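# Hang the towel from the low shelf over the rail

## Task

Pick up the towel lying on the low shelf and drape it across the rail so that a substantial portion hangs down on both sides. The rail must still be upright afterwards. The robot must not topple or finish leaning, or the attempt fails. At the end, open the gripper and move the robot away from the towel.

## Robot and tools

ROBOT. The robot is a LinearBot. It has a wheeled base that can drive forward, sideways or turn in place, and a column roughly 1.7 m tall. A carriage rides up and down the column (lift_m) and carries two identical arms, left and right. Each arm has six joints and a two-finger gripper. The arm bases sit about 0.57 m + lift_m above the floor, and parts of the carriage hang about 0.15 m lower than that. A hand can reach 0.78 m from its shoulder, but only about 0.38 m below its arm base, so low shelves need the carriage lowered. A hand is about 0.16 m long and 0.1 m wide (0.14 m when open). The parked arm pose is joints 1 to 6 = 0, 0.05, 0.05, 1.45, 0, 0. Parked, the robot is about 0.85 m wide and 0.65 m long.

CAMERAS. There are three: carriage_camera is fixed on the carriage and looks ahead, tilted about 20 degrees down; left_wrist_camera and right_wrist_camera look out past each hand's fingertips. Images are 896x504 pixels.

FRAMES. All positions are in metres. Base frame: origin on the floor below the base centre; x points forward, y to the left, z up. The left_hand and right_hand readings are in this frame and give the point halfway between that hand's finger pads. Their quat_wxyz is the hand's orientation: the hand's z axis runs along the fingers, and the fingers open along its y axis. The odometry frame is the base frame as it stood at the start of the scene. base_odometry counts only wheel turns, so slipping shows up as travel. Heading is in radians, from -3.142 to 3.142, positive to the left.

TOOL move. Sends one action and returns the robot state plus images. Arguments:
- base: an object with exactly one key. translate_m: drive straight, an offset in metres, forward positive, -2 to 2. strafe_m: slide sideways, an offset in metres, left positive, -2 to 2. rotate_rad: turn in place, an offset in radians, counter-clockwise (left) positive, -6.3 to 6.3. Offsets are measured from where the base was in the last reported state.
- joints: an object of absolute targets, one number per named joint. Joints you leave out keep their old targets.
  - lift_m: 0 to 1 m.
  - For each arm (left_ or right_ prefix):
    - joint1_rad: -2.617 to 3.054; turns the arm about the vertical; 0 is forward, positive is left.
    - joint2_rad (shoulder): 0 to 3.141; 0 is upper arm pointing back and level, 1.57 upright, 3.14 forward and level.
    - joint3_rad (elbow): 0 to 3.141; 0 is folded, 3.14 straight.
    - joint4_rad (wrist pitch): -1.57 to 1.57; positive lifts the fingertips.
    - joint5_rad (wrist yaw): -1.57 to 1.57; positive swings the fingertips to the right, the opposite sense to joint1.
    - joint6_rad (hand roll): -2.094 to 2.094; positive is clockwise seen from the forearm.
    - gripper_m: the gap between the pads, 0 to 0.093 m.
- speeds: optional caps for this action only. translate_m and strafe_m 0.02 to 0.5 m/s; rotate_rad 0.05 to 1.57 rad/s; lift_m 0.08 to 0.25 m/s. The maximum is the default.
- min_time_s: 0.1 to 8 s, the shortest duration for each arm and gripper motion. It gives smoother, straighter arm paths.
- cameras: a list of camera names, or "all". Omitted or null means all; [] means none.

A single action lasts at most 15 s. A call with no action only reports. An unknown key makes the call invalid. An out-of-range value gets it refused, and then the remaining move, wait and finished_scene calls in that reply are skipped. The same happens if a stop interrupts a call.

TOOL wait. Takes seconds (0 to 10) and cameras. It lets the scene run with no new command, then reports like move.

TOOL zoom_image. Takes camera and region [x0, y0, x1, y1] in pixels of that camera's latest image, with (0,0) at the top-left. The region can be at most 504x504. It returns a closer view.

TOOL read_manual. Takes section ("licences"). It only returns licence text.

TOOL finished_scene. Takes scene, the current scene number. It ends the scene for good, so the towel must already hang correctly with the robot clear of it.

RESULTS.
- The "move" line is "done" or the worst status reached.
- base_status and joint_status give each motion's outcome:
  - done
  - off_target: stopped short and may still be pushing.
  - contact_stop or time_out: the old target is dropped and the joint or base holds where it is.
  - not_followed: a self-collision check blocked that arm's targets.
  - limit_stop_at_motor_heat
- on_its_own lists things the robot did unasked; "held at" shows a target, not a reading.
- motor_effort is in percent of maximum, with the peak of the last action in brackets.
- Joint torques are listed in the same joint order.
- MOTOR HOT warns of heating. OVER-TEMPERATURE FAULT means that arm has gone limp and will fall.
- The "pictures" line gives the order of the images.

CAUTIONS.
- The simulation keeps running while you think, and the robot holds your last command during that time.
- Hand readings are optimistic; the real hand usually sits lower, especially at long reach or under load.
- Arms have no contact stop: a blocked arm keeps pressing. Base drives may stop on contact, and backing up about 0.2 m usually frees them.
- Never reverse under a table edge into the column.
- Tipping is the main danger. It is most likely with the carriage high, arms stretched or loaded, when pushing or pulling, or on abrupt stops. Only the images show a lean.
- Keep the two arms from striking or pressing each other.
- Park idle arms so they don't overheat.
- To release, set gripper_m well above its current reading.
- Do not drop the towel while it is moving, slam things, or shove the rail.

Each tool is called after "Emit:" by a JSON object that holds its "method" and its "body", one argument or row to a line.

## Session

Emit:
{"method": "move", "body": {

}}

Scene clock: 0.00 s.
Joint torques (N m): no reading
base_odometry: x=+0.000 y=+0.000 heading=+0.000
base_status: not commanded
joint_positions: lift_m=+0.300 left_joint1_rad=+0.010 left_joint2_rad=+0.036 left_joint3_rad=+0.049 left_joint4_rad=+1.495 left_joint5_rad=-0.025 left_joint6_rad=+0.050 left_gripper_m=+0.09396 right_joint1_rad=-0.020 right_joint2_rad=+0.069 right_joint3_rad=+0.062 right_joint4_rad=+1.432 right_joint5_rad=+0.032 right_joint6_rad=+0.011 right_gripper_m=+0.09396
joint_status: not commanded
motor_effort: lift_m=+23 drive_wheels=+1
left_hand: x=+0.2368 y=+0.3073 z=+1.3225 quat_wxyz=(+0.999, -0.012, +0.032, +0.030) (m; base frame)
right_hand: x=+0.2585 y=-0.3092 z=+1.3243 quat_wxyz=(+0.997, +0.017, +0.073, -0.005) (m; base frame)
pictures: carriage_camera, left_wrist_camera, right_wrist_camera
camera_calibration:
carriage_camera: T_world_to_cam=[[-0.00559344, -0.999683, -0.0245389, 0.0358511], [-0.377647, 0.0248338, -0.925616, 1.26859], [0.925933, 0.00408966, -0.377667, 0.352301], [0, 0, 0, 1]] pos_world=[0.153073, 0.00289509, 1.30816]
left_wrist_camera: T_world_to_cam=[[0.0820801, -0.996626, -0.000512629, 0.286168], [0.764503, 0.063293, -0.641505, 0.649845], [0.639373, 0.0522629, 0.767119, -1.06116], [0, 0, 0, 1]] pos_world=[0.158182, 0.299531, 1.23106]
right_wrist_camera: T_world_to_cam=[[0.0170027, -0.999623, 0.0215747, -0.332669], [0.726784, -0.00246251, -0.686862, 0.732938], [0.686656, 0.0273587, 0.726468, -1.00448], [0, 0, 0, 1]] pos_world=[0.1627, -0.303257, 1.24033]

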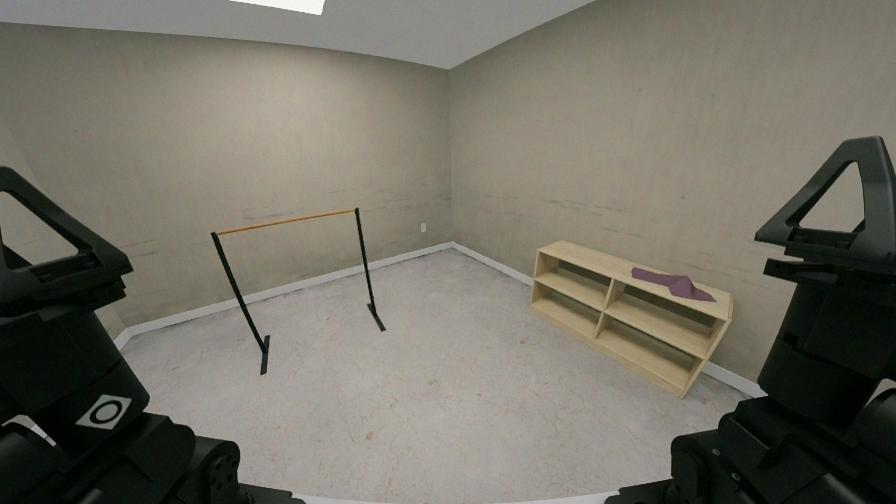

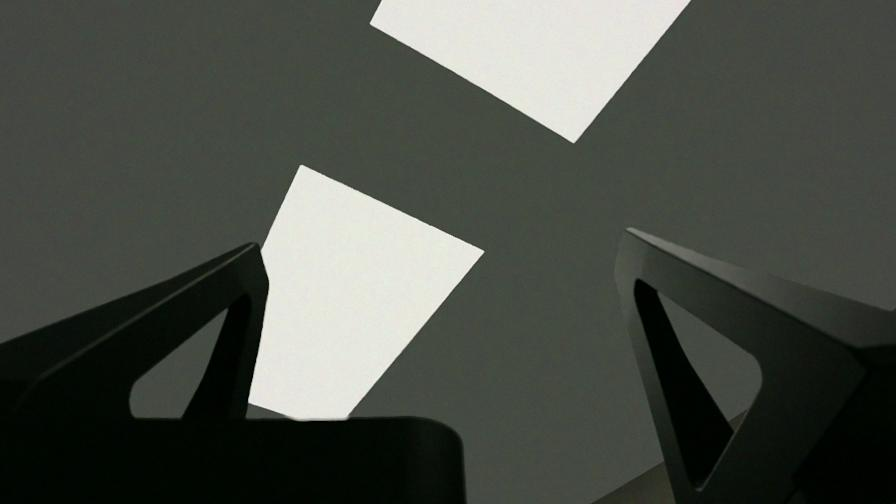

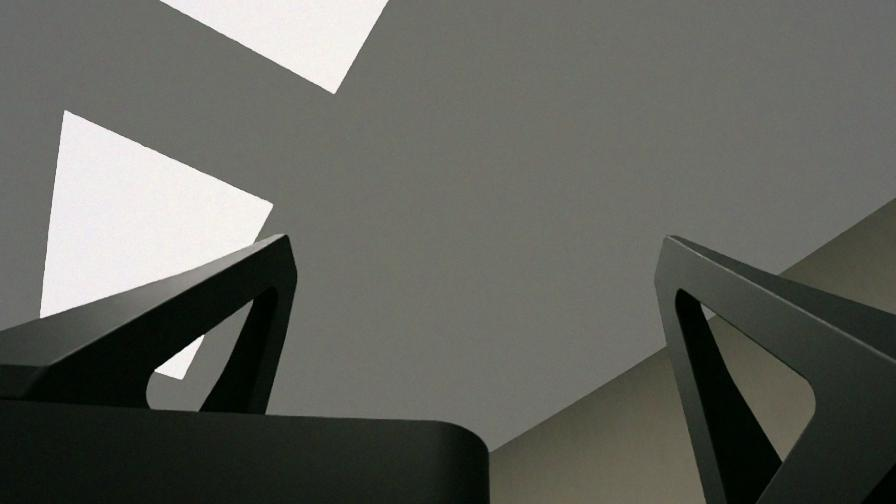

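Emit:
{"method": "zoom_image", "body": {
  "camera": "carriage_camera",
  "region": [520, 220, 760, 400]
}}

Emit:
{"method": "zoom_image", "body": {
  "camera": "carriage_camera",
  "region": [190, 190, 430, 380]
}}

Scaled by 2.100 from the camera's 896x504 image, which has a finer 1280x720 frame.

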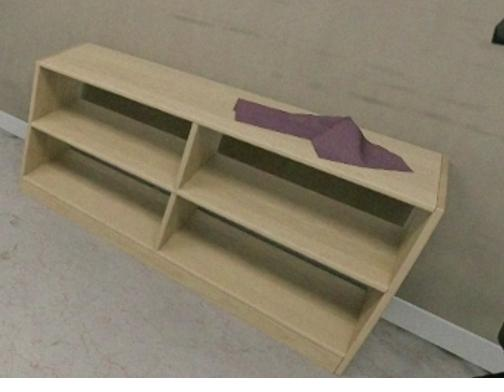

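Scaled by 2.100 from the camera's 896x504 image, which has a finer 1280x720 frame.

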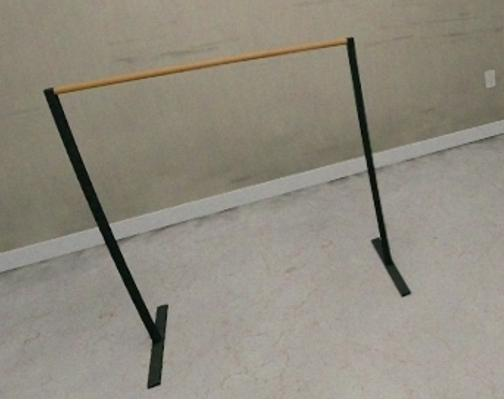

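Emit:
{"method": "move", "body": {
  "base": {"rotate_rad": -0.983},
  "cameras": []
}}

Emit:
{"method": "move", "body": {
  "base": {"strafe_m": 0.233},
  "cameras": []
}}

Emit:
{"method": "move", "body": {
  "base": {"translate_m": 0.75},
  "joints": {"lift_m": 0.45},
  "cameras": ["carriage_camera"]
}}

Emit:
{"method": "zoom_image", "body": {
  "camera": "carriage_camera",
  "region": [280, 250, 620, 480]
}}

Scene clock: 33.23 s.
Joint torques (N m): left_arm=[-0.28 3.88 5.57 -0.3 0.04 -0.07] | right_arm=[-0.21 3.69 6.06 -0.13 0.05 0.06]
move: done
base_odometry: x=+0.000 y=+0.000 heading=-0.983
base_status: done
joint_positions: lift_m=+0.300 left_joint1_rad=+0.010 left_joint2_rad=+0.036 left_joint3_rad=+0.049 left_joint4_rad=+1.495 left_joint5_rad=-0.025 left_joint6_rad=+0.050 left_gripper_m=+0.09396 right_joint1_rad=-0.020 right_joint2_rad=+0.069 right_joint3_rad=+0.062 right_joint4_rad=+1.432 right_joint5_rad=+0.032 right_joint6_rad=+0.011 right_gripper_m=+0.09396
joint_status: not commanded
motor_effort: lift_m=+23(23) drive_wheels=+6(14)
left_hand: x=+0.2368 y=+0.3073 z=+1.3225 quat_wxyz=(+0.999, -0.012, +0.032, +0.030) (m; base frame)
right_hand: x=+0.2585 y=-0.3092 z=+1.3243 quat_wxyz=(+0.997, +0.017, +0.073, -0.005) (m; base frame)
pictures: none
No camera images: "cameras" was empty.

Scene clock: 35.57 s.
Joint torques (N m): left_arm=[-0.32 3.88 5.46 -0.3 0.04 -0.09] | right_arm=[-0.13 3.73 6.05 -0.11 0.06 0.05]
move: done
base_odometry: x=+0.194 y=+0.129 heading=-0.984
base_status: done
joint_positions: lift_m=+0.300 left_joint1_rad=+0.009 left_joint2_rad=+0.036 left_joint3_rad=+0.049 left_joint4_rad=+1.495 left_joint5_rad=-0.025 left_joint6_rad=+0.050 left_gripper_m=+0.09396 right_joint1_rad=-0.020 right_joint2_rad=+0.069 right_joint3_rad=+0.062 right_joint4_rad=+1.432 right_joint5_rad=+0.033 right_joint6_rad=+0.011 right_gripper_m=+0.09396
joint_status: not commanded
motor_effort: lift_m=+23(23) drive_wheels=-6(16)
left_hand: x=+0.2368 y=+0.3073 z=+1.3225 quat_wxyz=(+0.999, -0.012, +0.032, +0.030) (m; base frame)
right_hand: x=+0.2585 y=-0.3093 z=+1.3243 quat_wxyz=(+0.997, +0.017, +0.073, -0.006) (m; base frame)
pictures: none
No camera images: "cameras" was empty.

Scene clock: 39.30 s.
Joint torques (N m): left_arm=[-0.27 3.93 5.5 -0.27 0.06 -0.09] | right_arm=[-0.21 3.73 6.05 -0.13 0.06 0.06]
move: done
base_odometry: x=+0.610 y=-0.495 heading=-0.983
base_status: done
joint_positions: lift_m=+0.450 left_joint1_rad=+0.009 left_joint2_rad=+0.036 left_joint3_rad=+0.049 left_joint4_rad=+1.495 left_joint5_rad=-0.025 left_joint6_rad=+0.050 left_gripper_m=+0.09396 right_joint1_rad=-0.020 right_joint2_rad=+0.069 right_joint3_rad=+0.062 right_joint4_rad=+1.431 right_joint5_rad=+0.033 right_joint6_rad=+0.011 right_gripper_m=+0.09396
joint_status: all done
motor_effort: lift_m=+25(30) drive_wheels=-4(13)
left_hand: x=+0.2369 y=+0.3073 z=+1.4723 quat_wxyz=(+0.999, -0.012, +0.032, +0.030) (m; base frame)
right_hand: x=+0.2588 y=-0.3093 z=+1.4740 quat_wxyz=(+0.997, +0.017, +0.073, -0.006) (m; base frame)
pictures: carriage_camera
camera_calibration:
carriage_camera: T_world_to_cam=[[-0.00559344, -0.999683, -0.0245389, 0.0395261], [-0.377647, 0.0248338, -0.925616, 1.40721], [0.925933, 0.00408966, -0.377667, 0.408861], [0, 0, 0, 1]] pos_world=[0.153073, 0.00289509, 1.45792]

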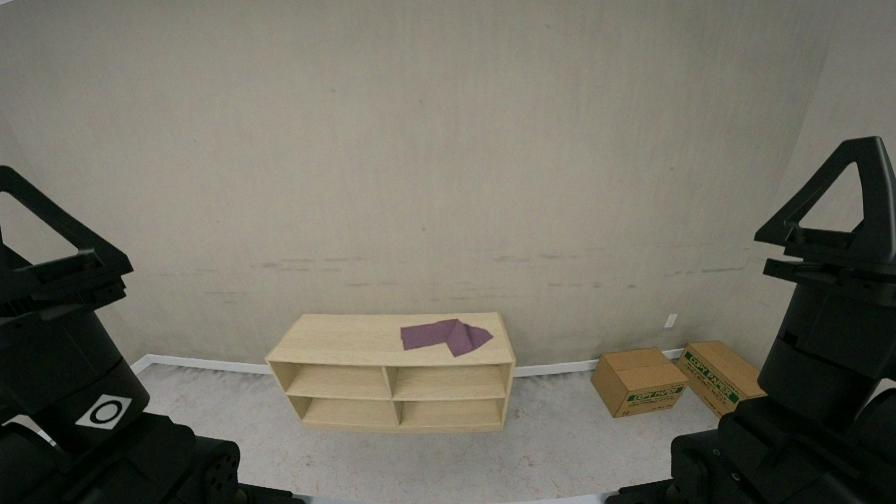

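Scaled by 1.482 from the camera's 896x504 image, which has a finer 1280x720 frame.

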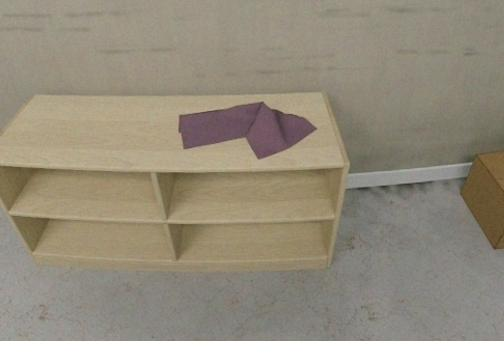

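Emit:
{"method": "zoom_image", "body": {
  "camera": "carriage_camera",
  "region": [385, 300, 525, 380]
}}

Scaled by 3.600 from the camera's 896x504 image, which has a finer 1280x720 frame.

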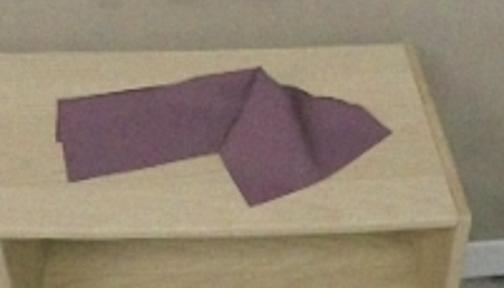

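Emit:
{"method": "move", "body": {
  "base": {"translate_m": 0.42},
  "speeds": {"translate_m": 0.25},
  "cameras": ["carriage_camera"]
}}

Emit:
{"method": "zoom_image", "body": {
  "camera": "carriage_camera",
  "region": [240, 330, 680, 504]
}}

Scene clock: 66.93 s.
Joint torques (N m): left_arm=[-0.23 3.95 5.55 -0.29 0.07 -0.08] | right_arm=[-0.17 3.6 6.02 -0.12 0.06 0.08]
move: done
base_odometry: x=+0.844 y=-0.844 heading=-0.982
base_status: done
joint_positions: lift_m=+0.450 left_joint1_rad=+0.009 left_joint2_rad=+0.036 left_joint3_rad=+0.049 left_joint4_rad=+1.495 left_joint5_rad=-0.025 left_joint6_rad=+0.050 left_gripper_m=+0.09396 right_joint1_rad=-0.020 right_joint2_rad=+0.069 right_joint3_rad=+0.062 right_joint4_rad=+1.431 right_joint5_rad=+0.033 right_joint6_rad=+0.011 right_gripper_m=+0.09396
joint_status: not commanded
motor_effort: lift_m=+25(25) drive_wheels=-4(12)
left_hand: x=+0.2369 y=+0.3073 z=+1.4723 quat_wxyz=(+0.999, -0.012, +0.032, +0.030) (m; base frame)
right_hand: x=+0.2587 y=-0.3093 z=+1.4740 quat_wxyz=(+0.997, +0.017, +0.073, -0.006) (m; base frame)
pictures: carriage_camera
camera_calibration:
carriage_camera: T_world_to_cam=[[-0.00559344, -0.999683, -0.0245389, 0.0395261], [-0.377647, 0.0248338, -0.925616, 1.40721], [0.925933, 0.00408966, -0.377667, 0.408861], [0, 0, 0, 1]] pos_world=[0.153073, 0.00289509, 1.45792]

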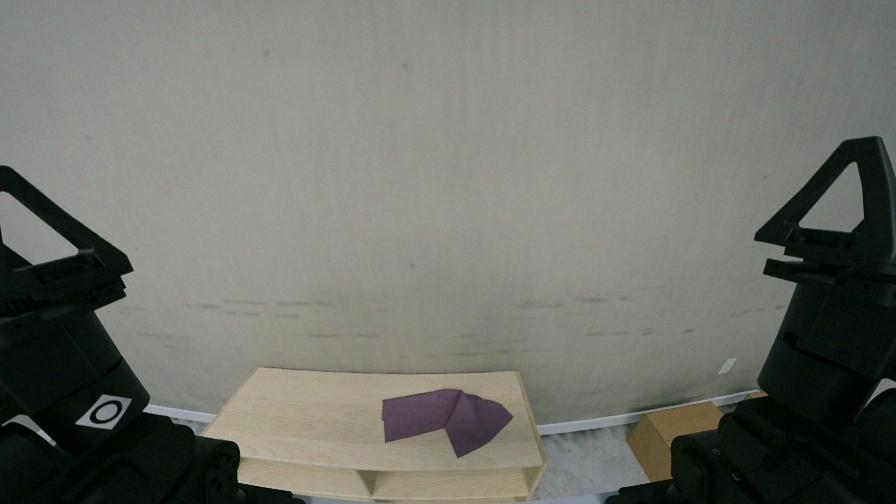

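Scaled by 1.145 from the camera's 896x504 image, which has a finer 1280x720 frame.

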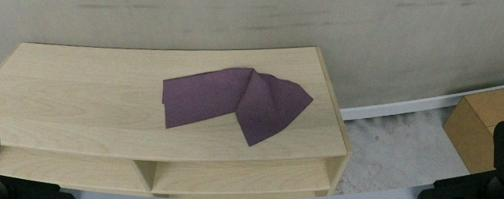

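Emit:
{"method": "zoom_image", "body": {
  "camera": "carriage_camera",
  "region": [370, 375, 530, 475]
}}

Scaled by 3.150 from the camera's 896x504 image, which has a finer 1280x720 frame.

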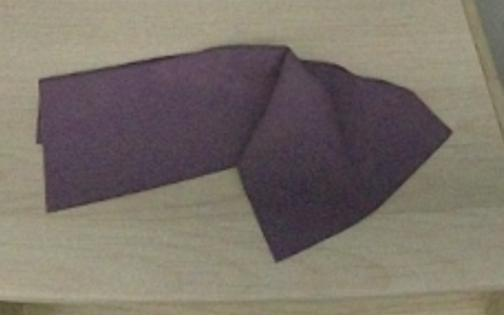

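Emit:
{"method": "move", "body": {
  "joints": {"left_joint1_rad": -0.178, "left_joint2_rad": 2.588, "left_joint3_rad": 1.567, "left_joint4_rad": -0.55, "left_joint5_rad": 0, "left_joint6_rad": -0.439, "left_gripper_m": 0.07, "right_joint1_rad": 0.508, "right_joint2_rad": 2.5185, "right_joint3_rad": 1.409, "right_joint4_rad": -0.461, "right_joint5_rad": 0, "right_joint6_rad": 1.525, "right_gripper_m": 0.07},
  "min_time_s": 3
}}

Scene clock: 107.57 s.
Joint torques (N m): left_arm=[-0.88 -10.39 5.71 0.32 0.12 -0.19] | right_arm=[0.35 -10.97 5.48 0.11 0.05 0.25]
move: done
base_odometry: x=+0.844 y=-0.844 heading=-0.982
base_status: not commanded
joint_positions: lift_m=+0.450 left_joint1_rad=-0.172 left_joint2_rad=+2.568 left_joint3_rad=+1.551 left_joint4_rad=-0.528 left_joint5_rad=-0.012 left_joint6_rad=-0.429 left_gripper_m=+0.07010 right_joint1_rad=+0.503 right_joint2_rad=+2.496 right_joint3_rad=+1.395 right_joint4_rad=-0.443 right_joint5_rad=+0.009 right_joint6_rad=+1.508 right_gripper_m=+0.07014
joint_status: all done
motor_effort: lift_m=+25(25) drive_wheels=+4(4)
left_hand: x=+0.6428 y=+0.2316 z=+0.8752 quat_wxyz=(+0.014, -0.128, +0.992, +0.002) (m; base frame)
right_hand: x=+0.5737 y=-0.1107 z=+0.8762 quat_wxyz=(+0.011, +0.482, +0.876, +0.009) (m; base frame)
pictures: carriage_camera, left_wrist_camera, right_wrist_camera
camera_calibration:
carriage_camera: T_world_to_cam=[[-0.00559344, -0.999683, -0.0245389, 0.0395261], [-0.377647, 0.0248338, -0.925616, 1.40721], [0.925933, 0.00408966, -0.377667, 0.408862], [0, 0, 0, 1]] pos_world=[0.153073, 0.00289509, 1.45792]
left_wrist_camera: T_world_to_cam=[[0.231724, -0.972584, 0.0196215, 0.0577431], [-0.803738, -0.180055, 0.567085, 0.0639855], [-0.548005, -0.147178, -0.823425, 1.22782], [0, 0, 0, 1]] pos_world=[0.710898, 0.248389, 0.973599]
right_wrist_camera: T_world_to_cam=[[-0.852802, -0.515261, -0.0850564, 0.516143], [-0.467339, 0.68028, 0.564635, -0.139294], [-0.233072, 0.521272, -0.820946, 1.03739], [0, 0, 0, 1]] pos_world=[0.616856, -0.180053, 0.974189]

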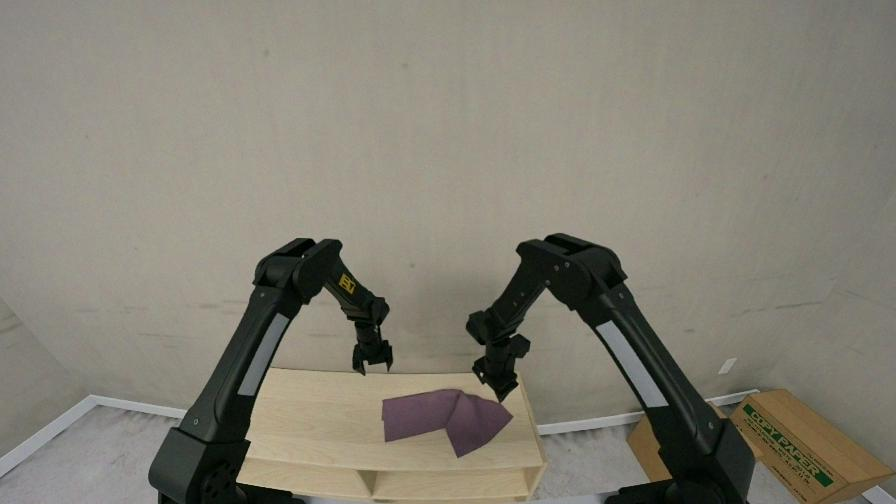

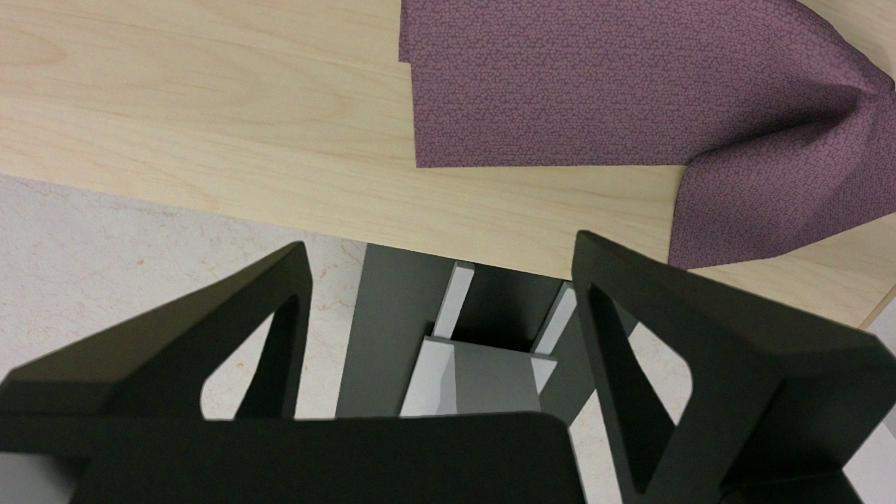

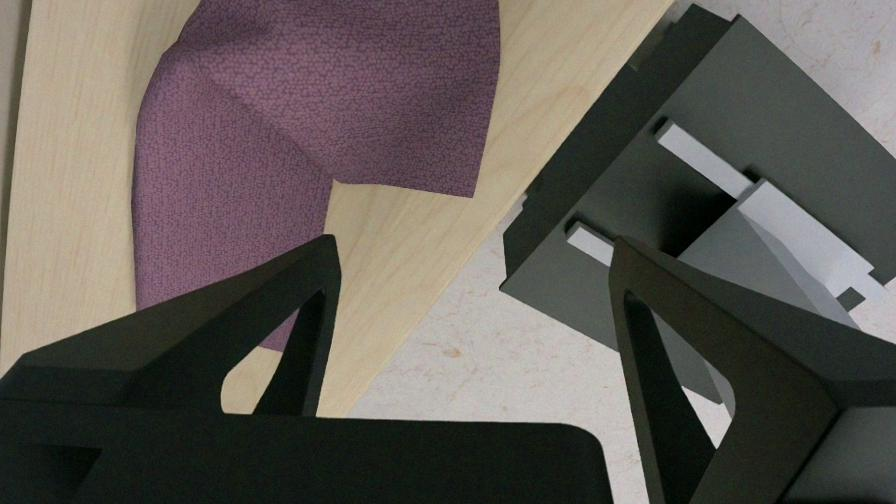

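Emit:
{"method": "move", "body": {
  "joints": {"lift_m": 0.28, "left_joint1_rad": -0.194, "left_joint2_rad": 2.56, "left_joint3_rad": 1.504, "left_joint4_rad": -0.515, "left_joint6_rad": -0.455, "right_joint1_rad": 0.505, "right_joint2_rad": 2.471, "right_joint3_rad": 1.2976, "right_joint4_rad": -0.397, "right_joint6_rad": 1.525, "right_gripper_m": 0.08},
  "min_time_s": 1.5
}}

Emit:
{"method": "zoom_image", "body": {
  "camera": "carriage_camera",
  "region": [340, 330, 560, 450]
}}

Scene clock: 136.20 s.
Joint torques (N m): left_arm=[-0.84 -12.6 3.62 0.6 0.12 -0.19] | right_arm=[0.03 -14.58 3.12 0.26 0.09 0.24]
move: done
base_odometry: x=+0.844 y=-0.844 heading=-0.982
base_status: not commanded
joint_positions: lift_m=+0.280 left_joint1_rad=-0.188 left_joint2_rad=+2.568 left_joint3_rad=+1.511 left_joint4_rad=-0.532 left_joint5_rad=-0.011 left_joint6_rad=-0.445 left_gripper_m=+0.07010 right_joint1_rad=+0.503 right_joint2_rad=+2.496 right_joint3_rad=+1.305 right_joint4_rad=-0.412 right_joint5_rad=+0.007 right_joint6_rad=+1.510 right_gripper_m=+0.07986
joint_status: all done
motor_effort: lift_m=+20(20) drive_wheels=+4(5)
left_hand: x=+0.6241 y=+0.2281 z=+0.6987 quat_wxyz=(-0.007, -0.128, +0.992, +0.008) (m; base frame)
right_hand: x=+0.5453 y=-0.1260 z=+0.6928 quat_wxyz=(-0.006, +0.483, +0.876, -0.015) (m; base frame)
pictures: carriage_camera, left_wrist_camera, right_wrist_camera
camera_calibration:
carriage_camera: T_world_to_cam=[[-0.00559344, -0.999683, -0.0245389, 0.0353682], [-0.377647, 0.0248338, -0.925616, 1.25037], [0.925933, 0.00408966, -0.377667, 0.34487], [0, 0, 0, 1]] pos_world=[0.153073, 0.00289509, 1.28848]
left_wrist_camera: T_world_to_cam=[[0.232584, -0.972571, 0.0032884, 0.073065], [-0.778684, -0.184189, 0.599771, 0.110858], [-0.582714, -0.142058, -0.800165, 1.07597], [0, 0, 0, 1]] pos_world=[0.696311, 0.244329, 0.794222]
right_wrist_camera: T_world_to_cam=[[-0.856516, -0.515438, -0.0265444, 0.429862], [-0.436556, 0.696081, 0.569991, -0.0571529], [-0.275318, 0.499795, -0.821222, 0.908661], [0, 0, 0, 1]] pos_world=[0.593404, -0.192794, 0.7902]

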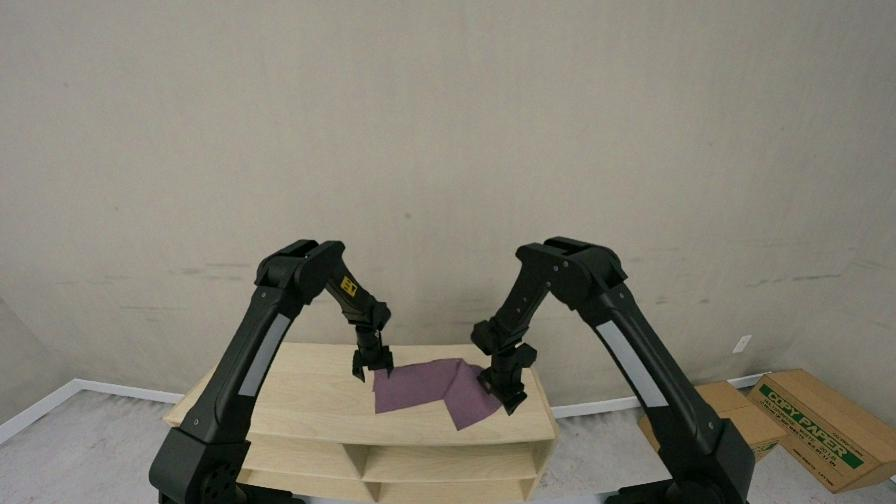

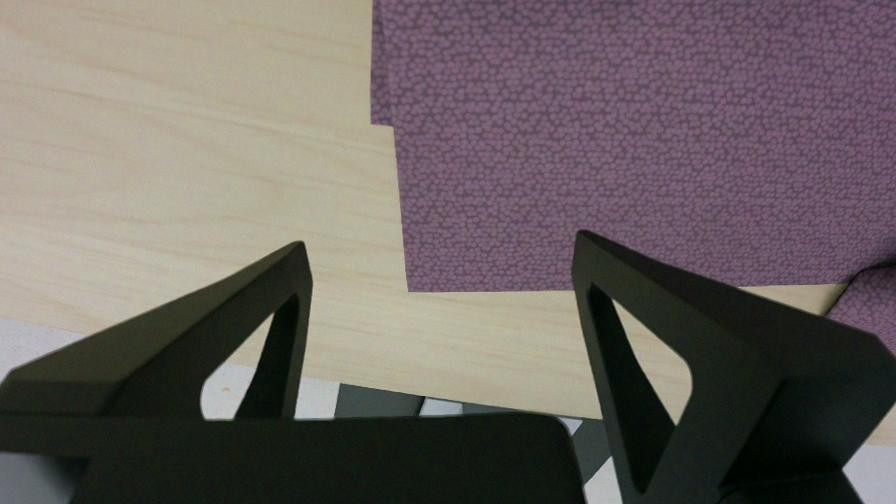

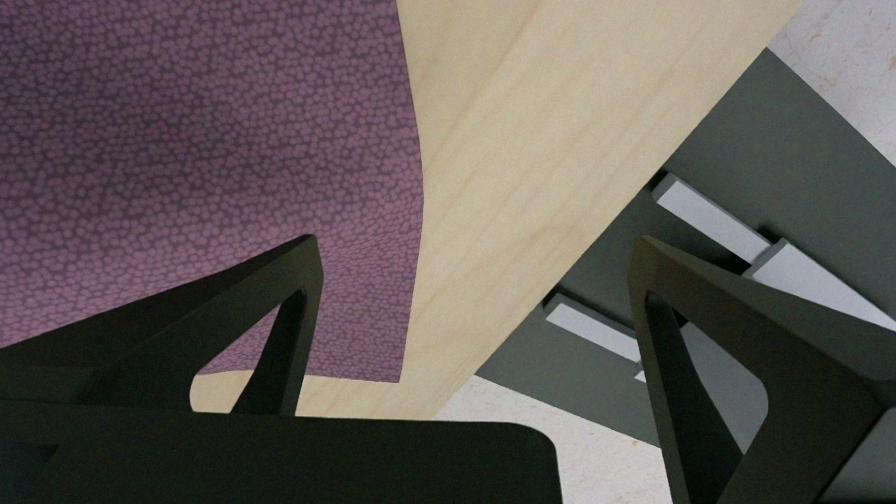

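Scaled by 2.291 from the camera's 896x504 image, which has a finer 1280x720 frame.

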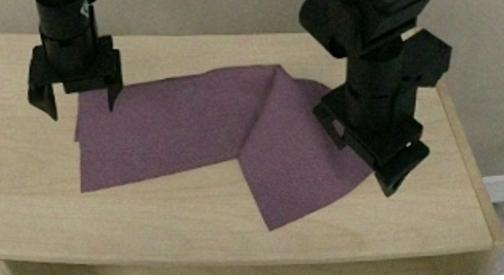

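Emit:
{"method": "move", "body": {
  "joints": {"lift_m": 0.25, "left_gripper_m": 0.08, "right_joint1_rad": 0.506, "right_joint2_rad": 2.595, "right_joint3_rad": 1.51, "right_joint4_rad": -0.49, "right_joint6_rad": 1.525},
  "min_time_s": 1.5
}}

Scene clock: 154.90 s.
Joint torques (N m): left_arm=[-0.85 -12.57 4.01 0.55 0.11 -0.19] | right_arm=[0.1 -11.1 5.7 0.11 0.09 0.23]
move: done
base_odometry: x=+0.844 y=-0.844 heading=-0.982
base_status: not commanded
joint_positions: lift_m=+0.250 left_joint1_rad=-0.188 left_joint2_rad=+2.568 left_joint3_rad=+1.505 left_joint4_rad=-0.526 left_joint5_rad=-0.011 left_joint6_rad=-0.446 left_gripper_m=+0.07990 right_joint1_rad=+0.503 right_joint2_rad=+2.568 right_joint3_rad=+1.495 right_joint4_rad=-0.473 right_joint5_rad=+0.006 right_joint6_rad=+1.510 right_gripper_m=+0.07986
joint_status: all done
motor_effort: lift_m=+19(20) drive_wheels=-3(5)
left_hand: x=+0.6231 y=+0.2282 z=+0.6677 quat_wxyz=(-0.007, -0.128, +0.992, +0.008) (m; base frame)
right_hand: x=+0.5875 y=-0.1026 z=+0.6659 quat_wxyz=(+0.009, +0.483, +0.876, +0.009) (m; base frame)
pictures: carriage_camera, left_wrist_camera, right_wrist_camera
camera_calibration:
carriage_camera: T_world_to_cam=[[-0.00559344, -0.999683, -0.0245389, 0.0346335], [-0.377647, 0.0248338, -0.925616, 1.22266], [0.925933, 0.00408966, -0.377667, 0.333561], [0, 0, 0, 1]] pos_world=[0.153073, 0.00289509, 1.25854]
left_wrist_camera: T_world_to_cam=[[0.23296, -0.972479, 0.00378836, 0.0729117], [-0.778798, -0.184228, 0.599612, 0.128873], [-0.582412, -0.142636, -0.800282, 1.0507], [0, 0, 0, 1]] pos_world=[0.695319, 0.244514, 0.763305]
right_wrist_camera: T_world_to_cam=[[-0.853745, -0.513864, -0.0840367, 0.514173], [-0.465049, 0.679925, 0.566949, -0.0225583], [-0.234197, 0.523112, -0.819455, 0.863607], [0, 0, 0, 1]] pos_world=[0.630736, -0.17221, 0.763686]

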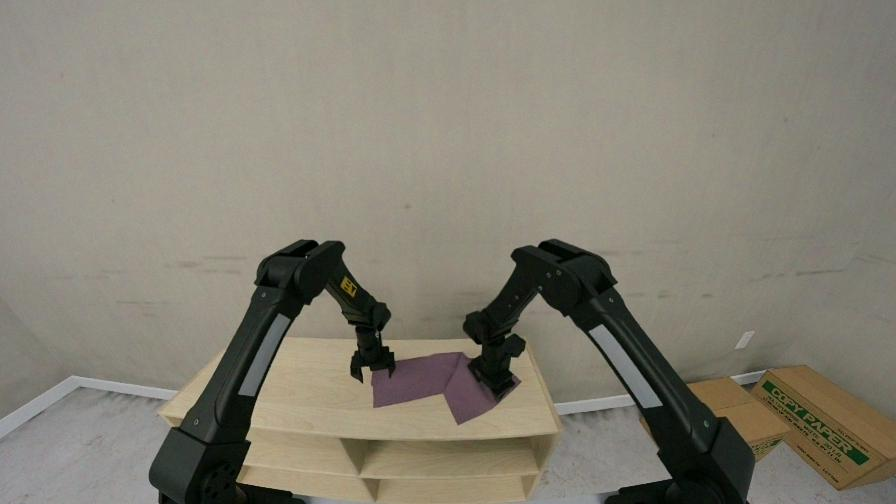

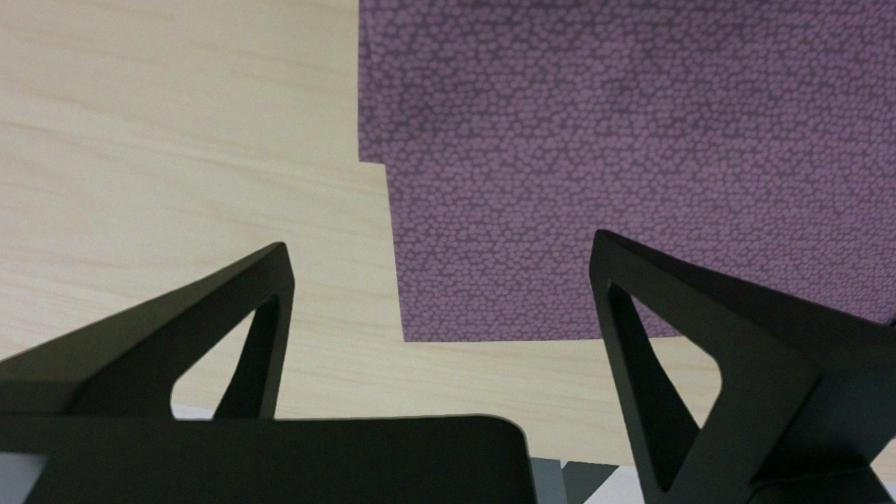

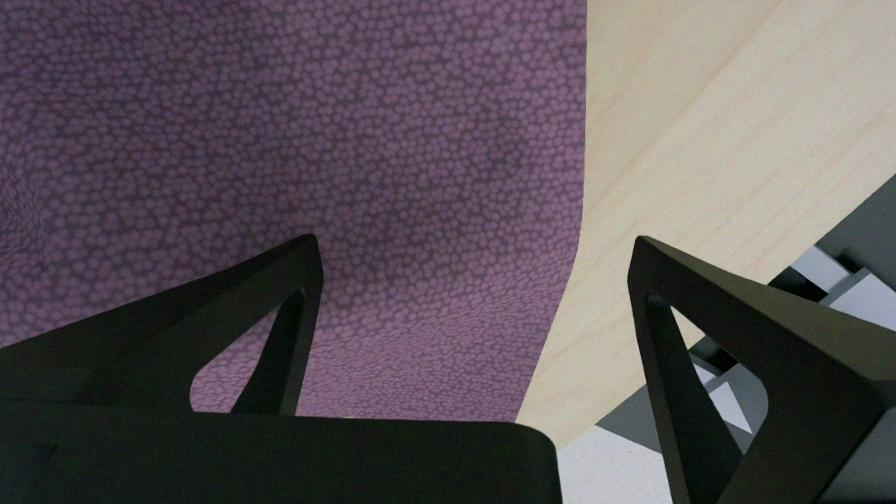

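Emit:
{"method": "move", "body": {
  "joints": {"lift_m": 0.198},
  "speeds": {"lift_m": 0.08}
}}

Scene clock: 161.93 s.
Joint torques (N m): left_arm=[-0.87 -9.05 4.22 1.01 -0.02 -0.17] | right_arm=[0.16 -8.99 3.7 0.44 0.07 0.2]
move: done
base_odometry: x=+0.844 y=-0.844 heading=-0.982
base_status: not commanded
joint_positions: lift_m=+0.199 left_joint1_rad=-0.188 left_joint2_rad=+2.528 left_joint3_rad=+1.505 left_joint4_rad=-0.568 left_joint5_rad=+0.001 left_joint6_rad=-0.446 left_gripper_m=+0.07990 right_joint1_rad=+0.503 right_joint2_rad=+2.542 right_joint3_rad=+1.522 right_joint4_rad=-0.509 right_joint5_rad=+0.006 right_joint6_rad=+1.510 right_gripper_m=+0.07986
joint_status: all done
motor_effort: lift_m=+15(18) drive_wheels=+5(5)
left_hand: x=+0.6235 y=+0.2261 z=+0.6318 quat_wxyz=(-0.009, -0.129, +0.992, +0.003) (m; base frame)
right_hand: x=+0.5960 y=-0.0978 z=+0.6296 quat_wxyz=(+0.014, +0.483, +0.875, +0.016) (m; base frame)
pictures: carriage_camera, left_wrist_camera, right_wrist_camera
camera_calibration:
carriage_camera: T_world_to_cam=[[-0.00559344, -0.999683, -0.0245389, 0.0333705], [-0.377647, 0.0248338, -0.925616, 1.17502], [0.925933, 0.00408966, -0.377667, 0.314123], [0, 0, 0, 1]] pos_world=[0.153073, 0.00289509, 1.20707]
left_wrist_camera: T_world_to_cam=[[0.233204, -0.972337, 0.0132805, 0.0647619], [-0.776117, -0.17788, 0.60498, 0.143863], [-0.585882, -0.151391, -0.79613, 1.02335], [0, 0, 0, 1]] pos_world=[0.696112, 0.243486, 0.726823]
right_wrist_camera: T_world_to_cam=[[-0.852626, -0.51279, -0.100375, 0.530567], [-0.472836, 0.675426, 0.565886, 0.00365176], [-0.222384, 0.52995, -0.818351, 0.826255], [0, 0, 0, 1]] pos_world=[0.637848, -0.168271, 0.727355]

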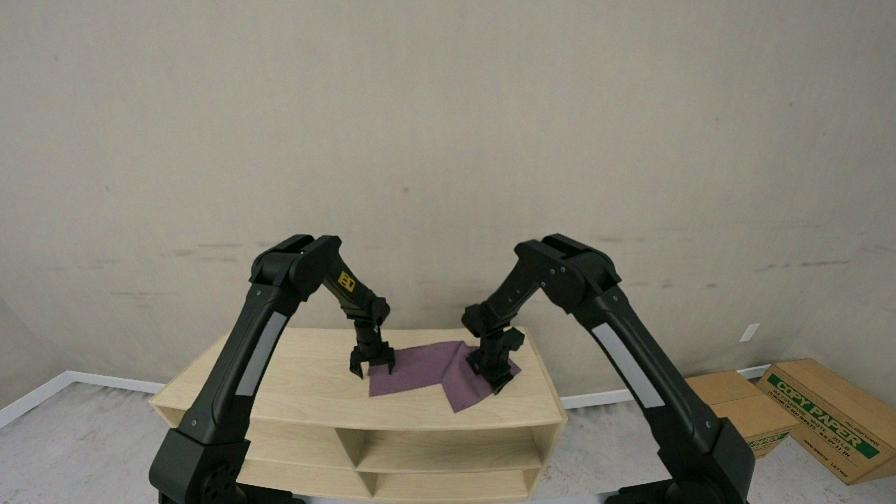

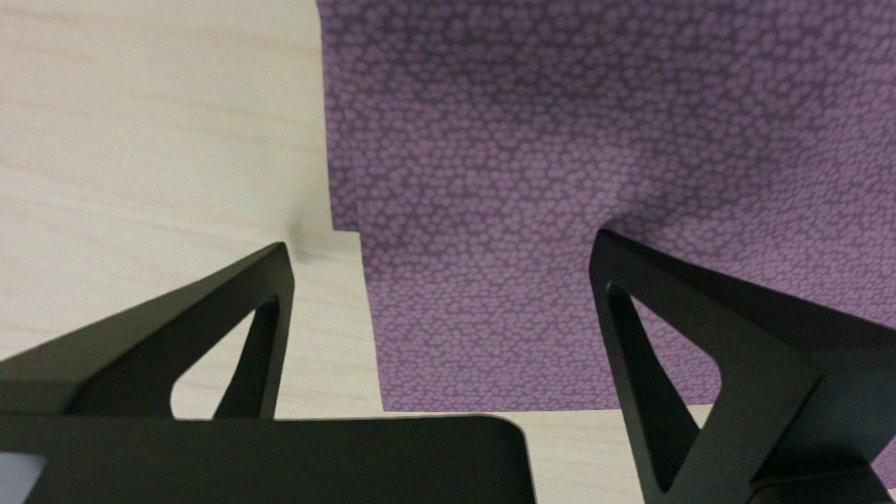

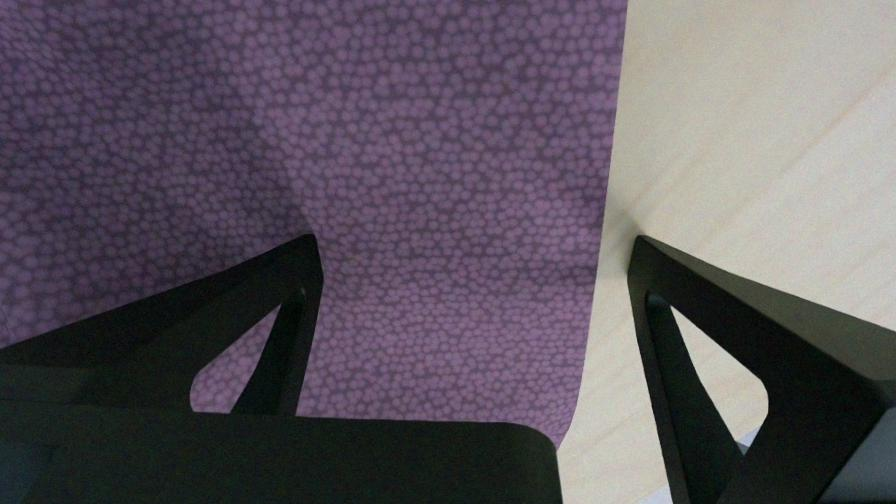

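Emit:
{"method": "move", "body": {
  "joints": {"left_gripper_m": 0.0, "right_gripper_m": 0.0},
  "min_time_s": 2.5
}}

Scene clock: 166.83 s.
Joint torques (N m): left_arm=[0.35 -9.07 4.21 0.65 -0.33 -0.17] | right_arm=[0.17 -9.1 3.19 0.06 0.1 0.23]
move: off_target
base_odometry: x=+0.844 y=-0.844 heading=-0.982
base_status: not commanded
joint_positions: lift_m=+0.199 left_joint1_rad=-0.201 left_joint2_rad=+2.528 left_joint3_rad=+1.508 left_joint4_rad=-0.527 left_joint5_rad=+0.034 left_joint6_rad=-0.446 left_gripper_m=+0.00307 right_joint1_rad=+0.503 right_joint2_rad=+2.542 right_joint3_rad=+1.530 right_joint4_rad=-0.451 right_joint5_rad=+0.006 right_joint6_rad=+1.510 right_gripper_m=+0.00419
joint_status: right_gripper_m off_target (ended at +0.00422, target +0.00000); the others done
motor_effort: lift_m=+16(16) drive_wheels=+5(5)
left_hand: x=+0.6323 y=+0.2133 z=+0.6323 quat_wxyz=(+0.006, -0.122, +0.992, -0.020) (m; base frame)
right_hand: x=+0.6114 y=-0.0893 z=+0.6322 quat_wxyz=(+0.031, +0.482, +0.874, +0.044) (m; base frame)
pictures: carriage_camera, left_wrist_camera, right_wrist_camera
camera_calibration:
carriage_camera: T_world_to_cam=[[-0.00559344, -0.999683, -0.0245389, 0.0333691], [-0.377647, 0.0248338, -0.925616, 1.17496], [0.925933, 0.00408966, -0.377667, 0.314101], [0, 0, 0, 1]] pos_world=[0.153073, 0.00289509, 1.20701]
left_wrist_camera: T_world_to_cam=[[0.219537, -0.973695, 0.0610101, 0.028992], [-0.799737, -0.143794, 0.582875, 0.169742], [-0.55877, -0.176755, -0.810268, 1.02421], [0, 0, 0, 1]] pos_world=[0.701682, 0.233672, 0.729177]
right_wrist_camera: T_world_to_cam=[[-0.844938, -0.508538, -0.165736, 0.585319], [-0.505295, 0.657336, 0.559094, 0.0262178], [-0.175376, 0.556145, -0.81237, 0.797098], [0, 0, 0, 1]] pos_world=[0.647598, -0.162879, 0.729889]

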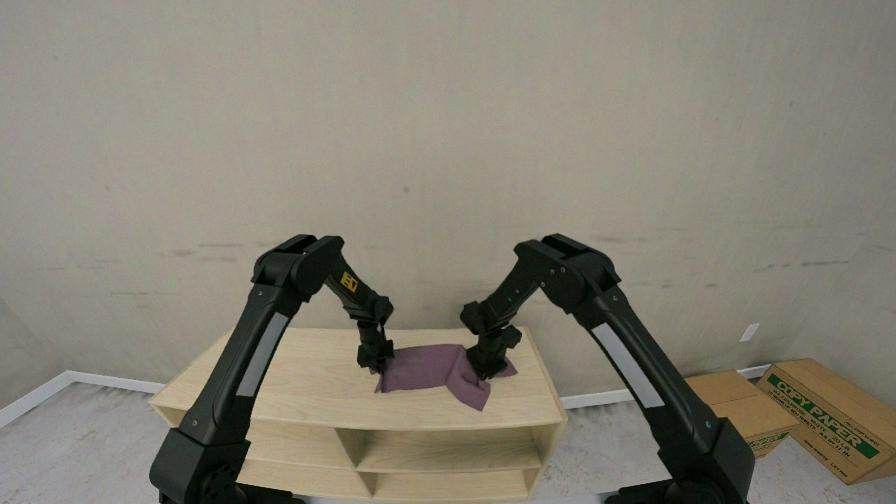

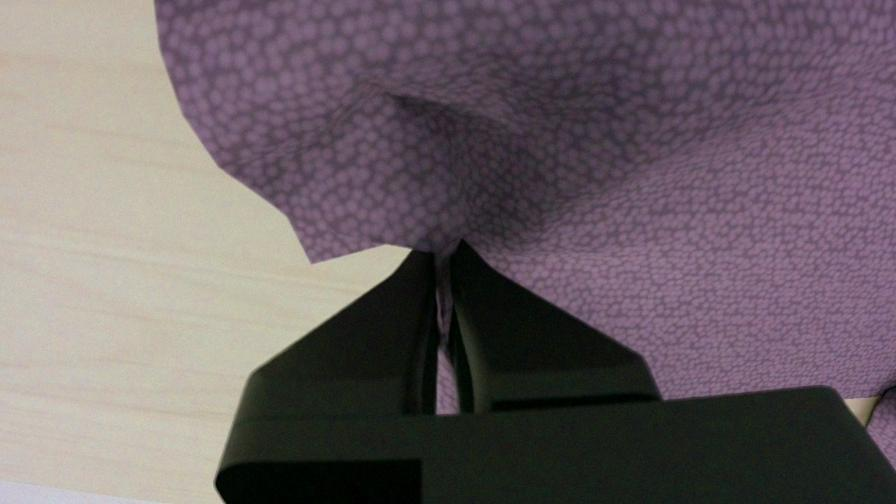

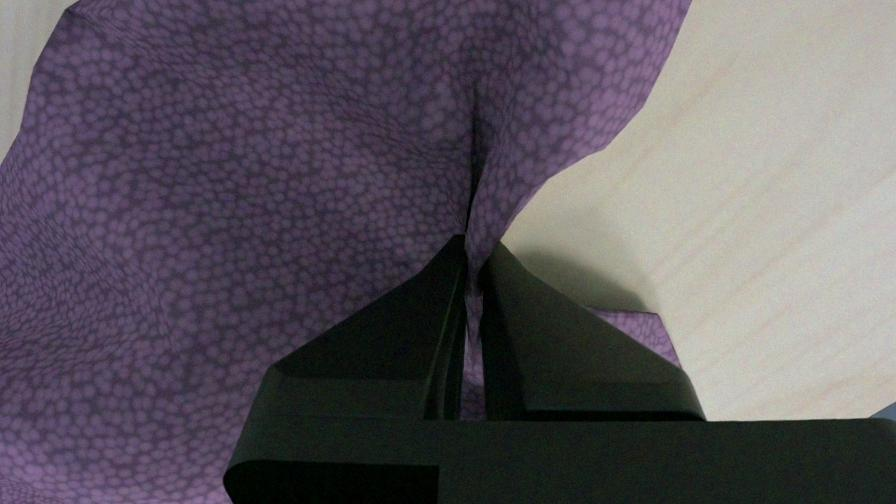

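Emit:
{"method": "move", "body": {
  "joints": {"lift_m": 0.45},
  "speeds": {"lift_m": 0.12}
}}

Emit:
{"method": "zoom_image", "body": {
  "camera": "carriage_camera",
  "region": [320, 300, 600, 480]
}}

Scene clock: 172.30 s.
Joint torques (N m): left_arm=[0.25 -10.22 4.08 0.6 -0.13 -0.15] | right_arm=[0.05 -11.66 4.19 0.13 0.1 0.23]
move: done
base_odometry: x=+0.844 y=-0.844 heading=-0.982
base_status: not commanded
joint_positions: lift_m=+0.450 left_joint1_rad=-0.201 left_joint2_rad=+2.541 left_joint3_rad=+1.508 left_joint4_rad=-0.524 left_joint5_rad=+0.013 left_joint6_rad=-0.446 left_gripper_m=+0.00298 right_joint1_rad=+0.503 right_joint2_rad=+2.574 right_joint3_rad=+1.514 right_joint4_rad=-0.477 right_joint5_rad=+0.005 right_joint6_rad=+1.510 right_gripper_m=+0.00401
joint_status: all done
motor_effort: lift_m=+24(28) drive_wheels=+4(5)
left_hand: x=+0.6302 y=+0.2174 z=+0.8780 quat_wxyz=(+0.004, -0.122, +0.992, -0.008) (m; base frame)
right_hand: x=+0.5918 y=-0.1000 z=+0.8660 quat_wxyz=(+0.011, +0.483, +0.876, +0.013) (m; base frame)
pictures: carriage_camera, left_wrist_camera, right_wrist_camera
camera_calibration:
carriage_camera: T_world_to_cam=[[-0.00559344, -0.999683, -0.0245389, 0.0395271], [-0.377647, 0.0248338, -0.925616, 1.40725], [0.925933, 0.00408966, -0.377667, 0.408877], [0, 0, 0, 1]] pos_world=[0.153073, 0.00289509, 1.45796]
left_wrist_camera: T_world_to_cam=[[0.220581, -0.974627, 0.0380332, 0.0381271], [-0.79612, -0.157379, 0.584315, 0.0248191], [-0.563504, -0.159168, -0.810635, 1.2223], [0, 0, 0, 1]] pos_world=[0.700119, 0.235617, 0.974887]
right_wrist_camera: T_world_to_cam=[[-0.853385, -0.513156, -0.091678, 0.54244], [-0.468291, 0.677428, 0.56727, -0.134352], [-0.228993, 0.527032, -0.818413, 1.02361], [0, 0, 0, 1]] pos_world=[0.634394, -0.170105, 0.963679]

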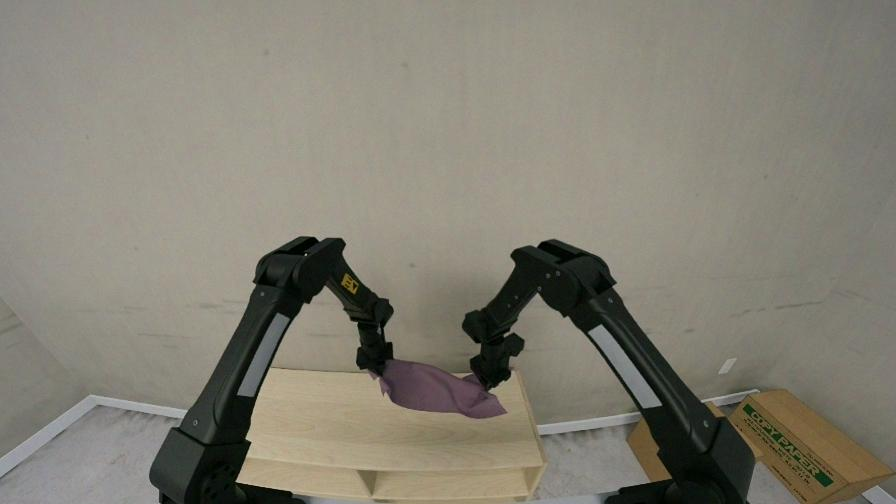

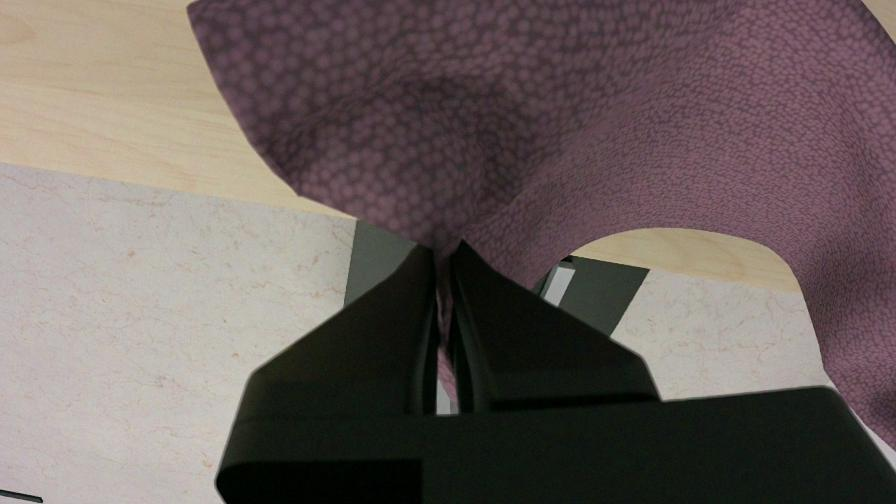

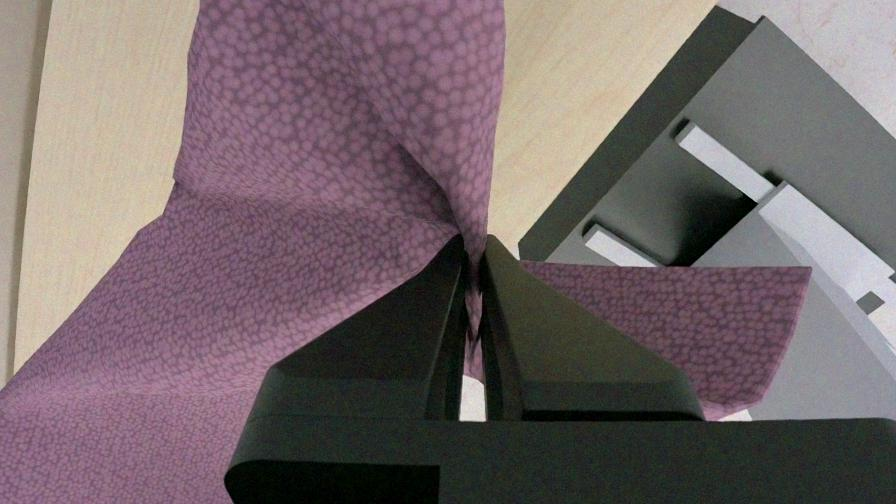

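Scaled by 1.800 from the camera's 896x504 image, which has a finer 1280x720 frame.

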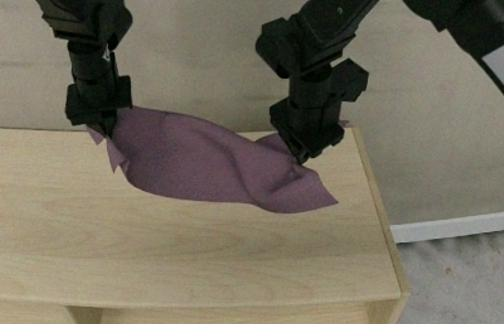

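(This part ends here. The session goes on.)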